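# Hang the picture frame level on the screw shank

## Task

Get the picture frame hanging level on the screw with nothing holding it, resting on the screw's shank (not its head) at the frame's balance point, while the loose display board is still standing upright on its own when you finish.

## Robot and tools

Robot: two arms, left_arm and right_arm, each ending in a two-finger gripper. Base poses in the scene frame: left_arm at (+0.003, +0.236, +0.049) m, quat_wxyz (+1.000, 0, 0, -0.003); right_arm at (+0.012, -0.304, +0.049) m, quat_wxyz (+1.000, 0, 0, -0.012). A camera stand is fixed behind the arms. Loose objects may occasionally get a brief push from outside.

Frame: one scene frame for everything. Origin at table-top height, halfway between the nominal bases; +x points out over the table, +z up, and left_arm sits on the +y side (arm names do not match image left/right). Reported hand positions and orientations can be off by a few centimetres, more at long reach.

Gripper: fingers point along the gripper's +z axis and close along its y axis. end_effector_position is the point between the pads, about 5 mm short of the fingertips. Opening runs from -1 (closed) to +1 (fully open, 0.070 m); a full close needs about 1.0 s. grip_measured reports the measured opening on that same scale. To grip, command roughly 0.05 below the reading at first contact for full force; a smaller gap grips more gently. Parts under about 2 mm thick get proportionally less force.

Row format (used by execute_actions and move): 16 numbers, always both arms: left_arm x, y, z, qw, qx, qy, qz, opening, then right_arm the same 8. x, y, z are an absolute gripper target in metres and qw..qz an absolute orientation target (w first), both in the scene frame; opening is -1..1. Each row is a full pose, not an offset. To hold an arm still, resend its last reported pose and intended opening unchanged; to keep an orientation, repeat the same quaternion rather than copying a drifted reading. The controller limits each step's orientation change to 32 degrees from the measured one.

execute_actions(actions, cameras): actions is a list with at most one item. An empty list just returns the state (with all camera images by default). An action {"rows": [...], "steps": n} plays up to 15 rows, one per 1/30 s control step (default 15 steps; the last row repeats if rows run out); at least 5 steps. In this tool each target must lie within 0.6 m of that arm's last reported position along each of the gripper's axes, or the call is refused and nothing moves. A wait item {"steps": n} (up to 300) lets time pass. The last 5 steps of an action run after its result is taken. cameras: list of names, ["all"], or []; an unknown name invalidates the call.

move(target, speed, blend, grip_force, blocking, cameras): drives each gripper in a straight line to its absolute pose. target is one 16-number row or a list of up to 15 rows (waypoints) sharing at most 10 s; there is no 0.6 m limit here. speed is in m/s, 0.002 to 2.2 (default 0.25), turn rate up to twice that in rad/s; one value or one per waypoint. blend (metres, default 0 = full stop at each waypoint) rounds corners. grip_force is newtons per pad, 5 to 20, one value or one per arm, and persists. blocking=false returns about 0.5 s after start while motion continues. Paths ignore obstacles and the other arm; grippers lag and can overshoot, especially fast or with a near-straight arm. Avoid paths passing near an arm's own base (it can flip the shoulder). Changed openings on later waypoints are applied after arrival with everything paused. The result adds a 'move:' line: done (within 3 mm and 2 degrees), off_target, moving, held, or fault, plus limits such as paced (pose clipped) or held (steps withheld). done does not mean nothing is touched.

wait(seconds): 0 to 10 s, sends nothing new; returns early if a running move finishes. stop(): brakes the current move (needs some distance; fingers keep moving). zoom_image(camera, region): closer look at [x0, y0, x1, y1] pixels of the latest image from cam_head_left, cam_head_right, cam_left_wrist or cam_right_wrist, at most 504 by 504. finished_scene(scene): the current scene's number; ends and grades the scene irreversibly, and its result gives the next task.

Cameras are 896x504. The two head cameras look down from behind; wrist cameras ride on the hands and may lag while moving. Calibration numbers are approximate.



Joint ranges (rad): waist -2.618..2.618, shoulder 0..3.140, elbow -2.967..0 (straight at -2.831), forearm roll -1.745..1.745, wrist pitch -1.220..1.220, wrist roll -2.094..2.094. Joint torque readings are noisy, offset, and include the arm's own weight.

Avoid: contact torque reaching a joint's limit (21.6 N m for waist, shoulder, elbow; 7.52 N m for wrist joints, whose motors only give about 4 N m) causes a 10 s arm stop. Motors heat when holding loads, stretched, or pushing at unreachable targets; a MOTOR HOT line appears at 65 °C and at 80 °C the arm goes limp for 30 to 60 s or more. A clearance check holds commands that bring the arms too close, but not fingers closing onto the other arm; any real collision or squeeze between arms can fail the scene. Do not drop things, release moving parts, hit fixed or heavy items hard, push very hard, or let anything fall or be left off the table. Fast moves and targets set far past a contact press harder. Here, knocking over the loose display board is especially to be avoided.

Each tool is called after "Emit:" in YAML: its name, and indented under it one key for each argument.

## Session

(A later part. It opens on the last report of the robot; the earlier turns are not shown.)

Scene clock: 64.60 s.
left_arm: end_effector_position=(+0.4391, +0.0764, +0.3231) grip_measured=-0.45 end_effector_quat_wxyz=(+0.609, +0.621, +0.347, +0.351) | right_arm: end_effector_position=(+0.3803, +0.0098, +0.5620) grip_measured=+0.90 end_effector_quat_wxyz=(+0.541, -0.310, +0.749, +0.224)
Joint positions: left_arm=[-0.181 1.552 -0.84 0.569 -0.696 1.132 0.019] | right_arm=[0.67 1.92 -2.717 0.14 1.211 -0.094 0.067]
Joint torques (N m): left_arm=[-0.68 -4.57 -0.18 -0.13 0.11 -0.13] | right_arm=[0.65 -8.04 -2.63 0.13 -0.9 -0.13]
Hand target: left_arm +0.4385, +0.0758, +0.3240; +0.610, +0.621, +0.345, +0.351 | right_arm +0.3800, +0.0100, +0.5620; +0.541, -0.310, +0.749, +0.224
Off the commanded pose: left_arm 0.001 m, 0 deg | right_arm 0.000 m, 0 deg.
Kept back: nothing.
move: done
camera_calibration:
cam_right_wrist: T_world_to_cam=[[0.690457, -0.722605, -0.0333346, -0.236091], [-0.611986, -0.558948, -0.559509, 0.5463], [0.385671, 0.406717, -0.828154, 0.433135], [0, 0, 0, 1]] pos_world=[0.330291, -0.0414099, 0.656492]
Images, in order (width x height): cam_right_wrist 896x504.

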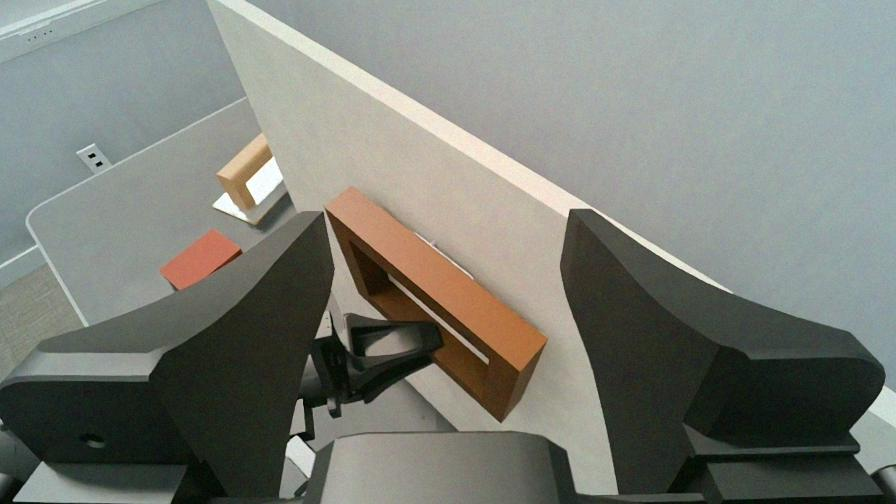

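Emit:
move:
  target: [0.4413,0.0760,0.3238,0.6100,0.6207,0.3451,0.3512,-0.62,0.38,0.01,0.562,0.541,-0.310,0.749,0.224,0.9]
  speed: 0.02
  cameras: ["cam_right_wrist"]

Emit:
zoom_image:
  camera: "cam_right_wrist"
  region: [405, 222, 477, 286]

Emit:
move:
  target:
    - [0.4413,0.0760,0.3238,0.6100,0.6207,0.3451,0.3512,-0.42,0.38,0.01,0.562,0.541,-0.310,0.749,0.224,0.9]
    - [0.4413,0.0760,0.3238,0.6100,0.6207,0.3451,0.3512,-0.34,0.38,0.01,0.562,0.541,-0.310,0.749,0.224,0.9]
  speed: 0.03
  cameras: ["cam_right_wrist","cam_head_left"]

Emit:
zoom_image:
  camera: "cam_head_left"
  region: [350, 20, 490, 120]

Emit:
zoom_image:
  camera: "cam_right_wrist"
  region: [405, 222, 477, 286]

Scene clock: 65.80 s.
left_arm: end_effector_position=(+0.4409, +0.0754, +0.3231) grip_measured=-0.44 end_effector_quat_wxyz=(+0.609, +0.622, +0.345, +0.351) | right_arm: end_effector_position=(+0.3803, +0.0098, +0.5620) grip_measured=+0.90 end_effector_quat_wxyz=(+0.541, -0.310, +0.749, +0.224)
Joint positions: left_arm=[-0.181 1.56 -0.848 0.574 -0.697 1.131 0.02] | right_arm=[0.67 1.92 -2.717 0.14 1.211 -0.094 0.067]
Joint torques (N m): left_arm=[1.24 -3.69 -3.17 -0.51 -0.53 -0.44] | right_arm=[0.65 -8.05 -2.63 0.13 -0.89 -0.12]
Hand target: left_arm +0.4413, +0.0760, +0.3238; +0.610, +0.621, +0.345, +0.351 | right_arm +0.3800, +0.0100, +0.5620; +0.541, -0.310, +0.749, +0.224
Off the commanded pose: left_arm 0.001 m, 0 deg | right_arm 0.000 m, 0 deg.
Kept back: nothing.
move: done
camera_calibration:
cam_right_wrist: T_world_to_cam=[[0.690457, -0.722605, -0.0333346, -0.236091], [-0.611986, -0.558948, -0.559509, 0.5463], [0.385671, 0.406717, -0.828154, 0.433135], [0, 0, 0, 1]] pos_world=[0.330291, -0.0414099, 0.656492]
Images, in order (width x height): cam_right_wrist 896x504.

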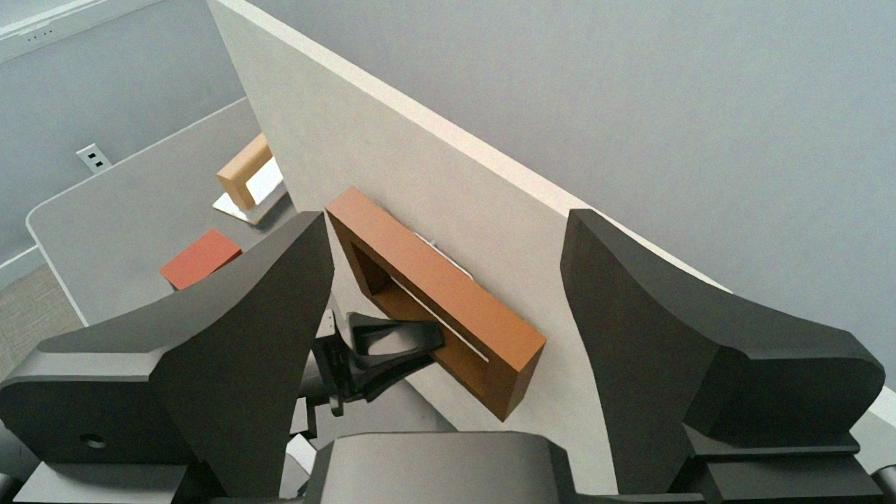

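Scaled by 7.000 from the camera's 896x504 image, which has a finer 1280x720 frame.

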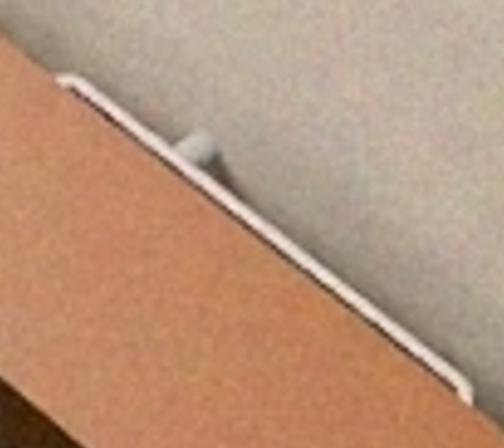

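Scene clock: 66.80 s.
left_arm: end_effector_position=(+0.4415, +0.0761, +0.3230) grip_measured=-0.34 end_effector_quat_wxyz=(+0.609, +0.621, +0.346, +0.351) | right_arm: end_effector_position=(+0.3803, +0.0098, +0.5620) grip_measured=+0.90 end_effector_quat_wxyz=(+0.541, -0.310, +0.749, +0.224)
Joint positions: left_arm=[-0.179 1.561 -0.849 0.574 -0.697 1.129 0.023] | right_arm=[0.67 1.92 -2.717 0.14 1.211 -0.094 0.067]
Joint torques (N m): left_arm=[-0.15 -5.87 -3.2 -0.39 -1.4 -0.02] | right_arm=[0.61 -8 -2.61 0.13 -0.89 -0.12]
Hand target: left_arm +0.4413, +0.0760, +0.3238; +0.610, +0.621, +0.345, +0.351 | right_arm +0.3800, +0.0100, +0.5620; +0.541, -0.310, +0.749, +0.224
Off the commanded pose: left_arm 0.001 m, 0 deg | right_arm 0.000 m, 0 deg.
Kept back: nothing.
move: done
camera_calibration:
cam_right_wrist: T_world_to_cam=[[0.690457, -0.722605, -0.0333346, -0.236091], [-0.611986, -0.558948, -0.559509, 0.5463], [0.385671, 0.406717, -0.828154, 0.433135], [0, 0, 0, 1]] pos_world=[0.330291, -0.0414099, 0.656492]
Images, in order (width x height): cam_head_left 896x504, cam_right_wrist 896x504.

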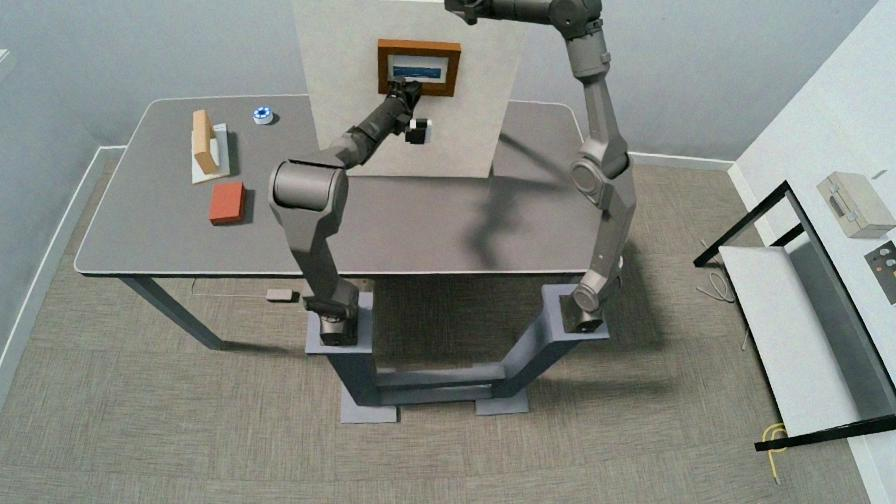

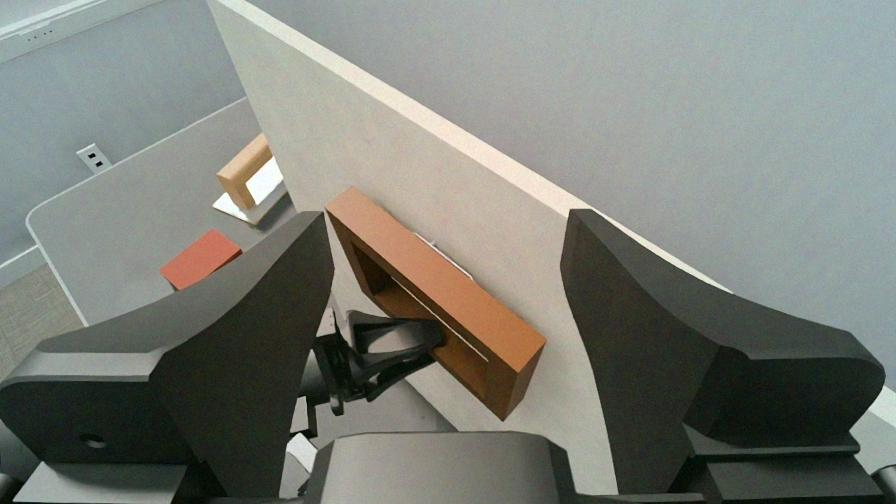

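Scaled by 3.600 from the camera's 896x504 image, which has a finer 1280x720 frame.

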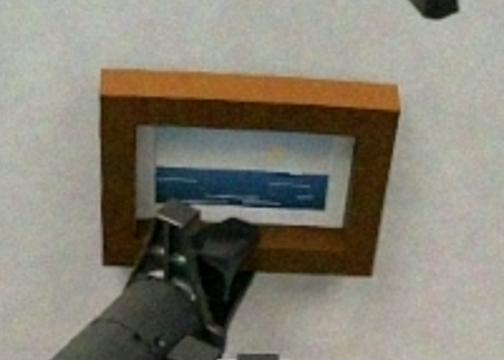

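Scaled by 7.000 from the camera's 896x504 image, which has a finer 1280x720 frame.

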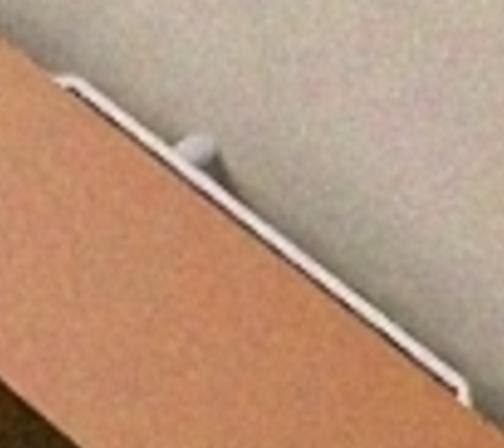

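Emit:
move:
  target:
    - [0.4413,0.0760,0.3235,0.6100,0.6207,0.3451,0.3512,-0.25,0.38,0.01,0.562,0.541,-0.310,0.749,0.224,0.9]
    - [0.4413,0.0760,0.3235,0.6100,0.6207,0.3451,0.3512,0.1,0.38,0.01,0.562,0.541,-0.310,0.749,0.224,0.9]
  speed: 0.03
  cameras: ["cam_right_wrist","cam_head_left"]

Emit:
zoom_image:
  camera: "cam_head_left"
  region: [350, 20, 490, 120]

Emit:
zoom_image:
  camera: "cam_right_wrist"
  region: [405, 222, 477, 286]

Scene clock: 68.37 s.
left_arm: end_effector_position=(+0.4414, +0.0761, +0.3234) grip_measured=+0.10 end_effector_quat_wxyz=(+0.610, +0.621, +0.345, +0.351) | right_arm: end_effector_position=(+0.3803, +0.0098, +0.5620) grip_measured=+0.90 end_effector_quat_wxyz=(+0.541, -0.310, +0.749, +0.224)
Joint positions: left_arm=[-0.179 1.561 -0.849 0.573 -0.699 1.13 0.039] | right_arm=[0.67 1.92 -2.717 0.14 1.211 -0.094 0.067]
Joint torques (N m): left_arm=[-0.75 -6.93 -2.23 -0.5 -1.4 -0.05] | right_arm=[0.63 -8.04 -2.61 0.12 -0.9 -0.12]
Hand target: left_arm +0.4413, +0.0760, +0.3235; +0.610, +0.621, +0.345, +0.351 | right_arm +0.3800, +0.0100, +0.5620; +0.541, -0.310, +0.749, +0.224
Off the commanded pose: left_arm 0.000 m, 0 deg | right_arm 0.000 m, 0 deg.
Kept back: nothing.
move: done
camera_calibration:
cam_right_wrist: T_world_to_cam=[[0.690457, -0.722605, -0.0333346, -0.236091], [-0.611986, -0.558948, -0.559509, 0.5463], [0.385671, 0.406717, -0.828154, 0.433135], [0, 0, 0, 1]] pos_world=[0.330291, -0.0414099, 0.656492]
Images, in order (width x height): cam_head_left 896x504, cam_right_wrist 896x504.

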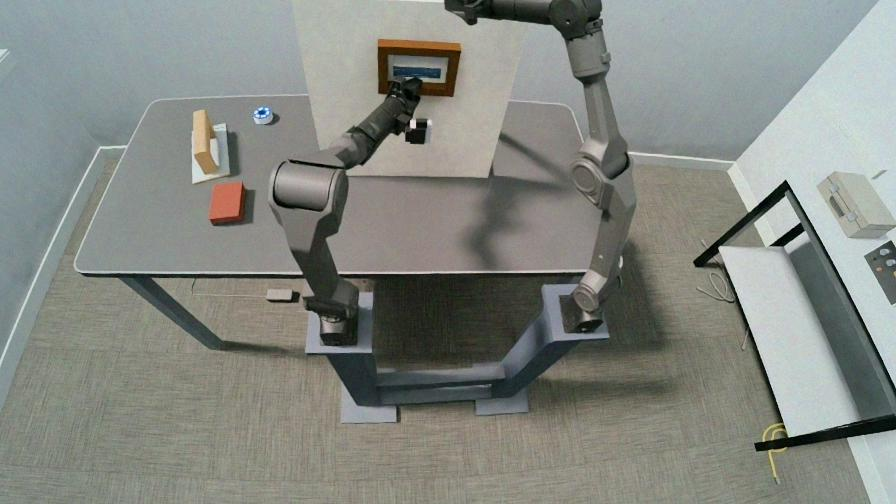

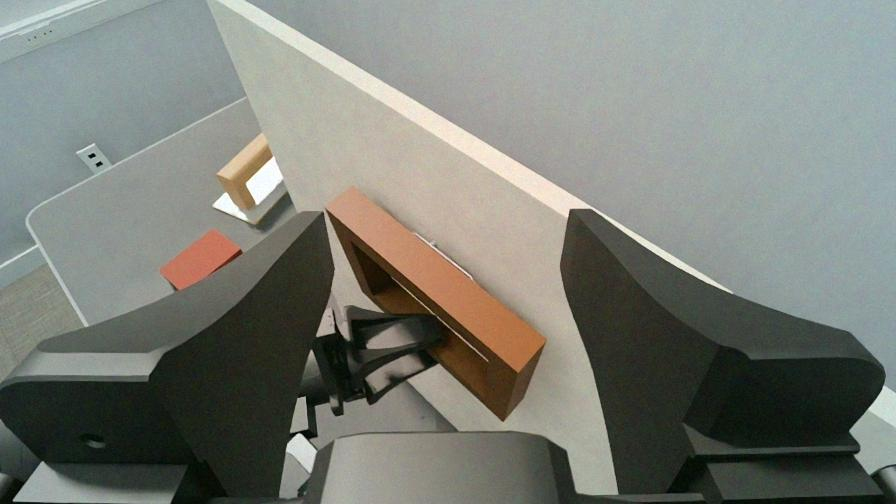

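Scaled by 3.600 from the camera's 896x504 image, which has a finer 1280x720 frame.

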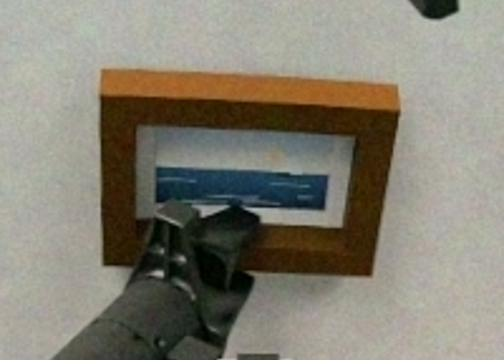

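Scaled by 7.000 from the camera's 896x504 image, which has a finer 1280x720 frame.

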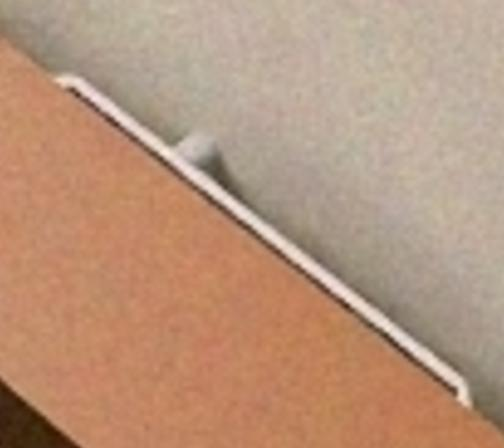

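Emit:
move:
  target:
    - [0.4156,0.0915,0.3235,0.6100,0.6207,0.3451,0.3512,0.1,0.38,0.01,0.562,0.541,-0.310,0.749,0.224,0.9]
    - [0.340,0.137,0.3235,0.6100,0.6207,0.3451,0.3512,0.1,0.38,0.01,0.562,0.541,-0.310,0.749,0.224,0.9]
  speed: [0.06,0.15]
  blend: [0.01,0]
  cameras: ["all"]

Emit:
zoom_image:
  camera: "cam_head_left"
  region: [360, 25, 480, 111]

Emit:
zoom_image:
  camera: "cam_head_right"
  region: [360, 25, 540, 125]

Emit:
zoom_image:
  camera: "cam_right_wrist"
  region: [405, 222, 477, 286]

Scene clock: 70.13 s.
left_arm: end_effector_position=(+0.3396, +0.1372, +0.3236) grip_measured=+0.10 end_effector_quat_wxyz=(+0.610, +0.620, +0.345, +0.351) | right_arm: end_effector_position=(+0.3803, +0.0098, +0.5620) grip_measured=+0.90 end_effector_quat_wxyz=(+0.541, -0.310, +0.749, +0.224)
Joint positions: left_arm=[0.107 1.173 -0.495 0.938 -0.837 0.851 0.039] | right_arm=[0.67 1.92 -2.717 0.14 1.211 -0.094 0.067]
Joint torques (N m): left_arm=[-0.9 -2.37 -3.52 -0.68 -0.94 0.01] | right_arm=[0.62 -8.03 -2.65 0.13 -0.9 -0.12]
Hand target: left_arm +0.3400, +0.1370, +0.3235; +0.610, +0.621, +0.345, +0.351 | right_arm +0.3800, +0.0100, +0.5620; +0.541, -0.310, +0.749, +0.224
Off the commanded pose: left_arm 0.000 m, 0 deg | right_arm 0.000 m, 0 deg.
Kept back: nothing.
move: done
camera_calibration:
cam_left_wrist: T_world_to_cam=[[0.0258754, 0.0143872, -0.999562, 0.316261], [-0.0538894, 0.998463, 0.0129764, -0.122378], [0.998212, 0.0535301, 0.026611, -0.233283], [0, 0, 0, 1]] pos_world=[0.218087, 0.130127, 0.323918]
cam_right_wrist: T_world_to_cam=[[0.690457, -0.722605, -0.0333346, -0.236091], [-0.611986, -0.558948, -0.559509, 0.5463], [0.385671, 0.406717, -0.828154, 0.433135], [0, 0, 0, 1]] pos_world=[0.330291, -0.0414099, 0.656492]

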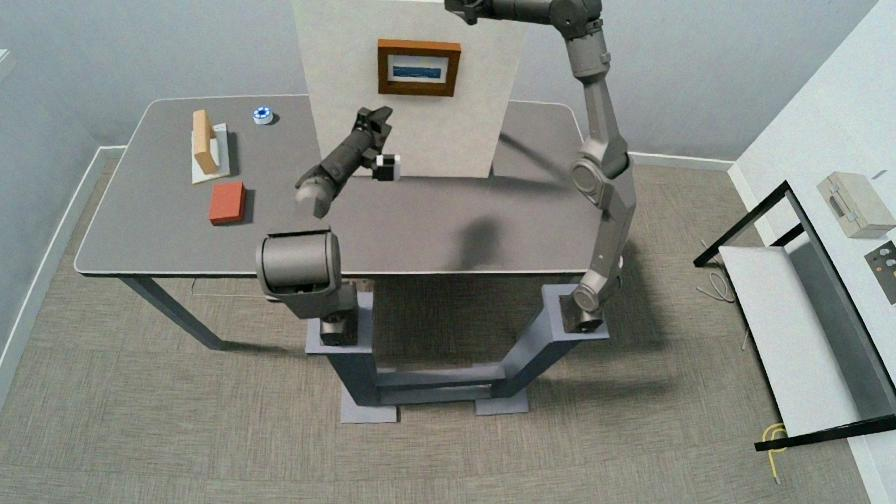

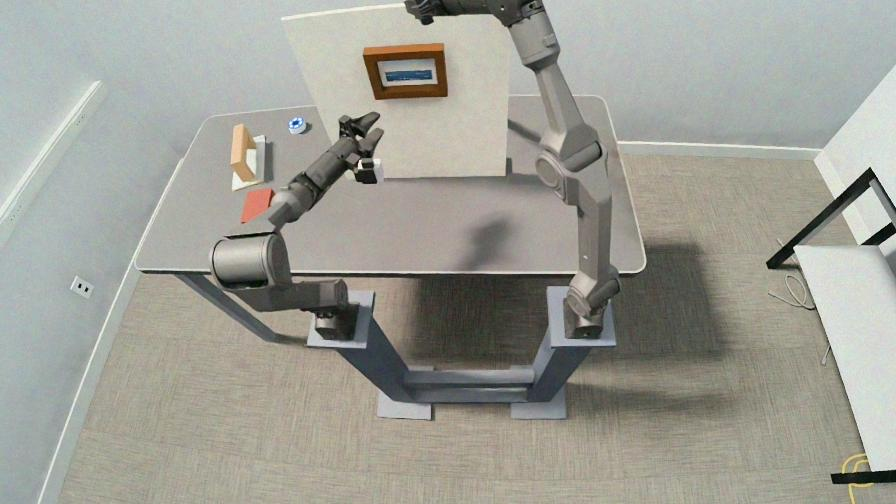

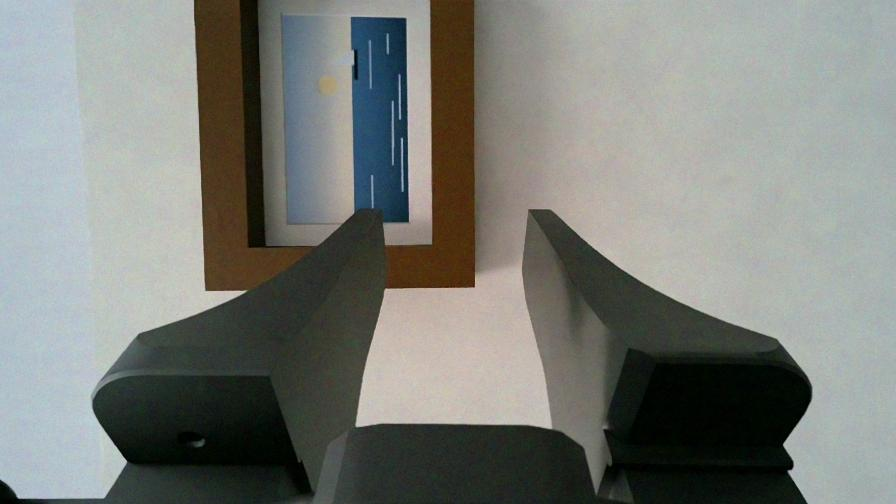

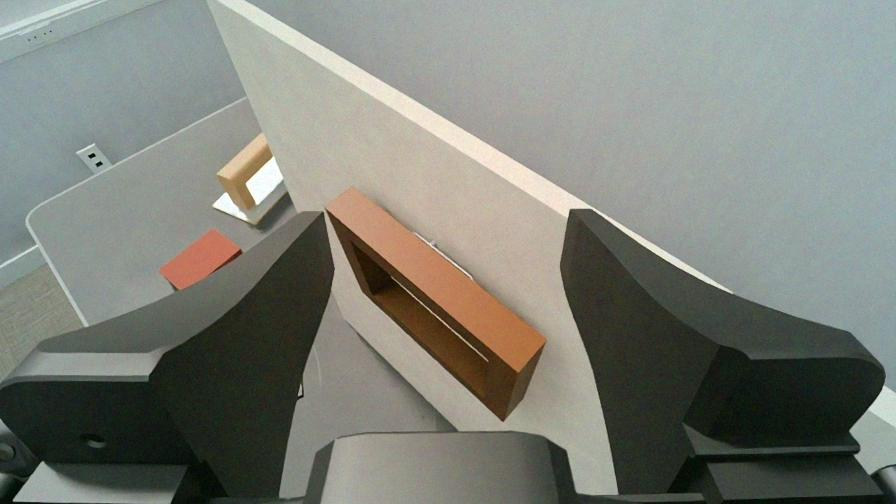

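Scaled by 4.200 from the camera's 896x504 image, which has a finer 1280x720 frame.

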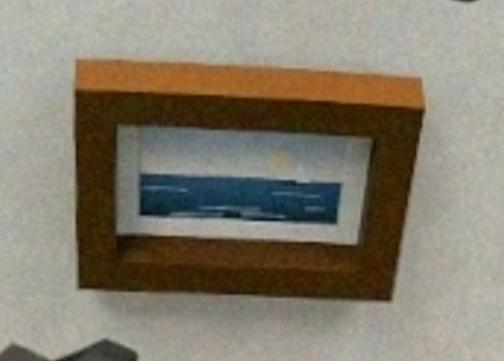

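Scaled by 2.800 from the camera's 896x504 image, which has a finer 1280x720 frame.

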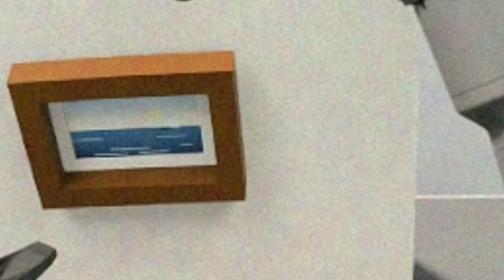

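Scaled by 7.000 from the camera's 896x504 image, which has a finer 1280x720 frame.

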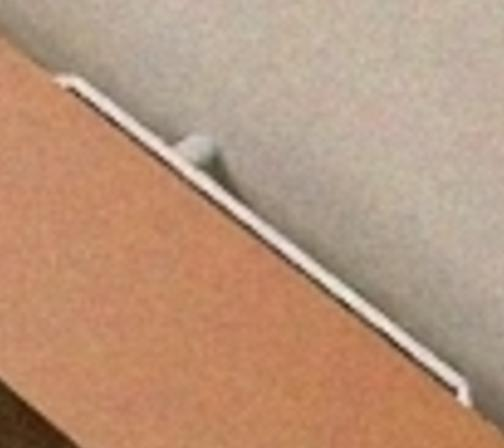

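Emit:
move:
  target: [0.30,0.16,0.3235,0.6100,0.6207,0.3451,0.3512,0.1,0.30,-0.08,0.54,0.541,-0.310,0.749,0.224,0.9]
  speed: 0.15
  cameras: ["cam_head_left"]

Emit:
zoom_image:
  camera: "cam_head_left"
  region: [360, 25, 480, 111]

Scene clock: 73.10 s.
left_arm: end_effector_position=(+0.2998, +0.1602, +0.3238) grip_measured=+0.10 end_effector_quat_wxyz=(+0.610, +0.620, +0.345, +0.351) | right_arm: end_effector_position=(+0.2998, -0.0803, +0.5401) grip_measured=+0.90 end_effector_quat_wxyz=(+0.541, -0.310, +0.749, +0.224)
Joint positions: left_arm=[0.347 1.019 -0.406 1.187 -0.984 0.654 0.038] | right_arm=[0.519 1.295 -1.789 0.342 0.941 -0.3 0.067]
Joint torques (N m): left_arm=[-0.65 -2.02 -2.76 -0.87 -0.71 -0.03] | right_arm=[0.71 -2.15 -4.16 0.07 -0.79 0.25]
Hand target: left_arm +0.3000, +0.1600, +0.3235; +0.610, +0.621, +0.345, +0.351 | right_arm +0.3000, -0.0800, +0.5400; +0.541, -0.310, +0.749, +0.224
Off the commanded pose: left_arm 0.000 m, 0 deg | right_arm 0.000 m, 0 deg.
Kept back: nothing.
move: done
Images, in order (width x height): cam_head_left 896x504.

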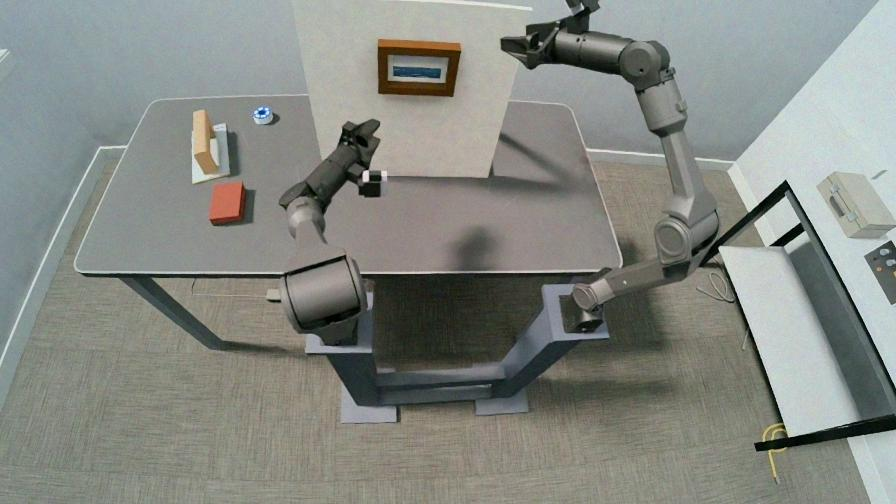

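Scaled by 4.200 from the camera's 896x504 image, which has a finer 1280x720 frame.

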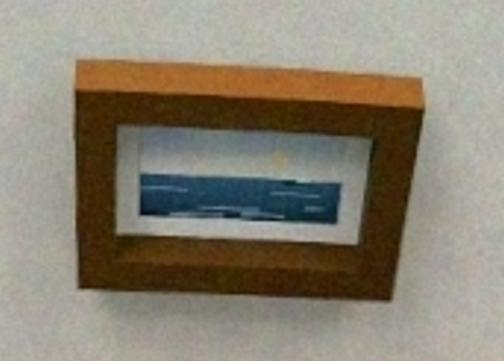

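Stable and level.

Emit:
finished_scene:
  scene: 2

The scene is finished: the task was done.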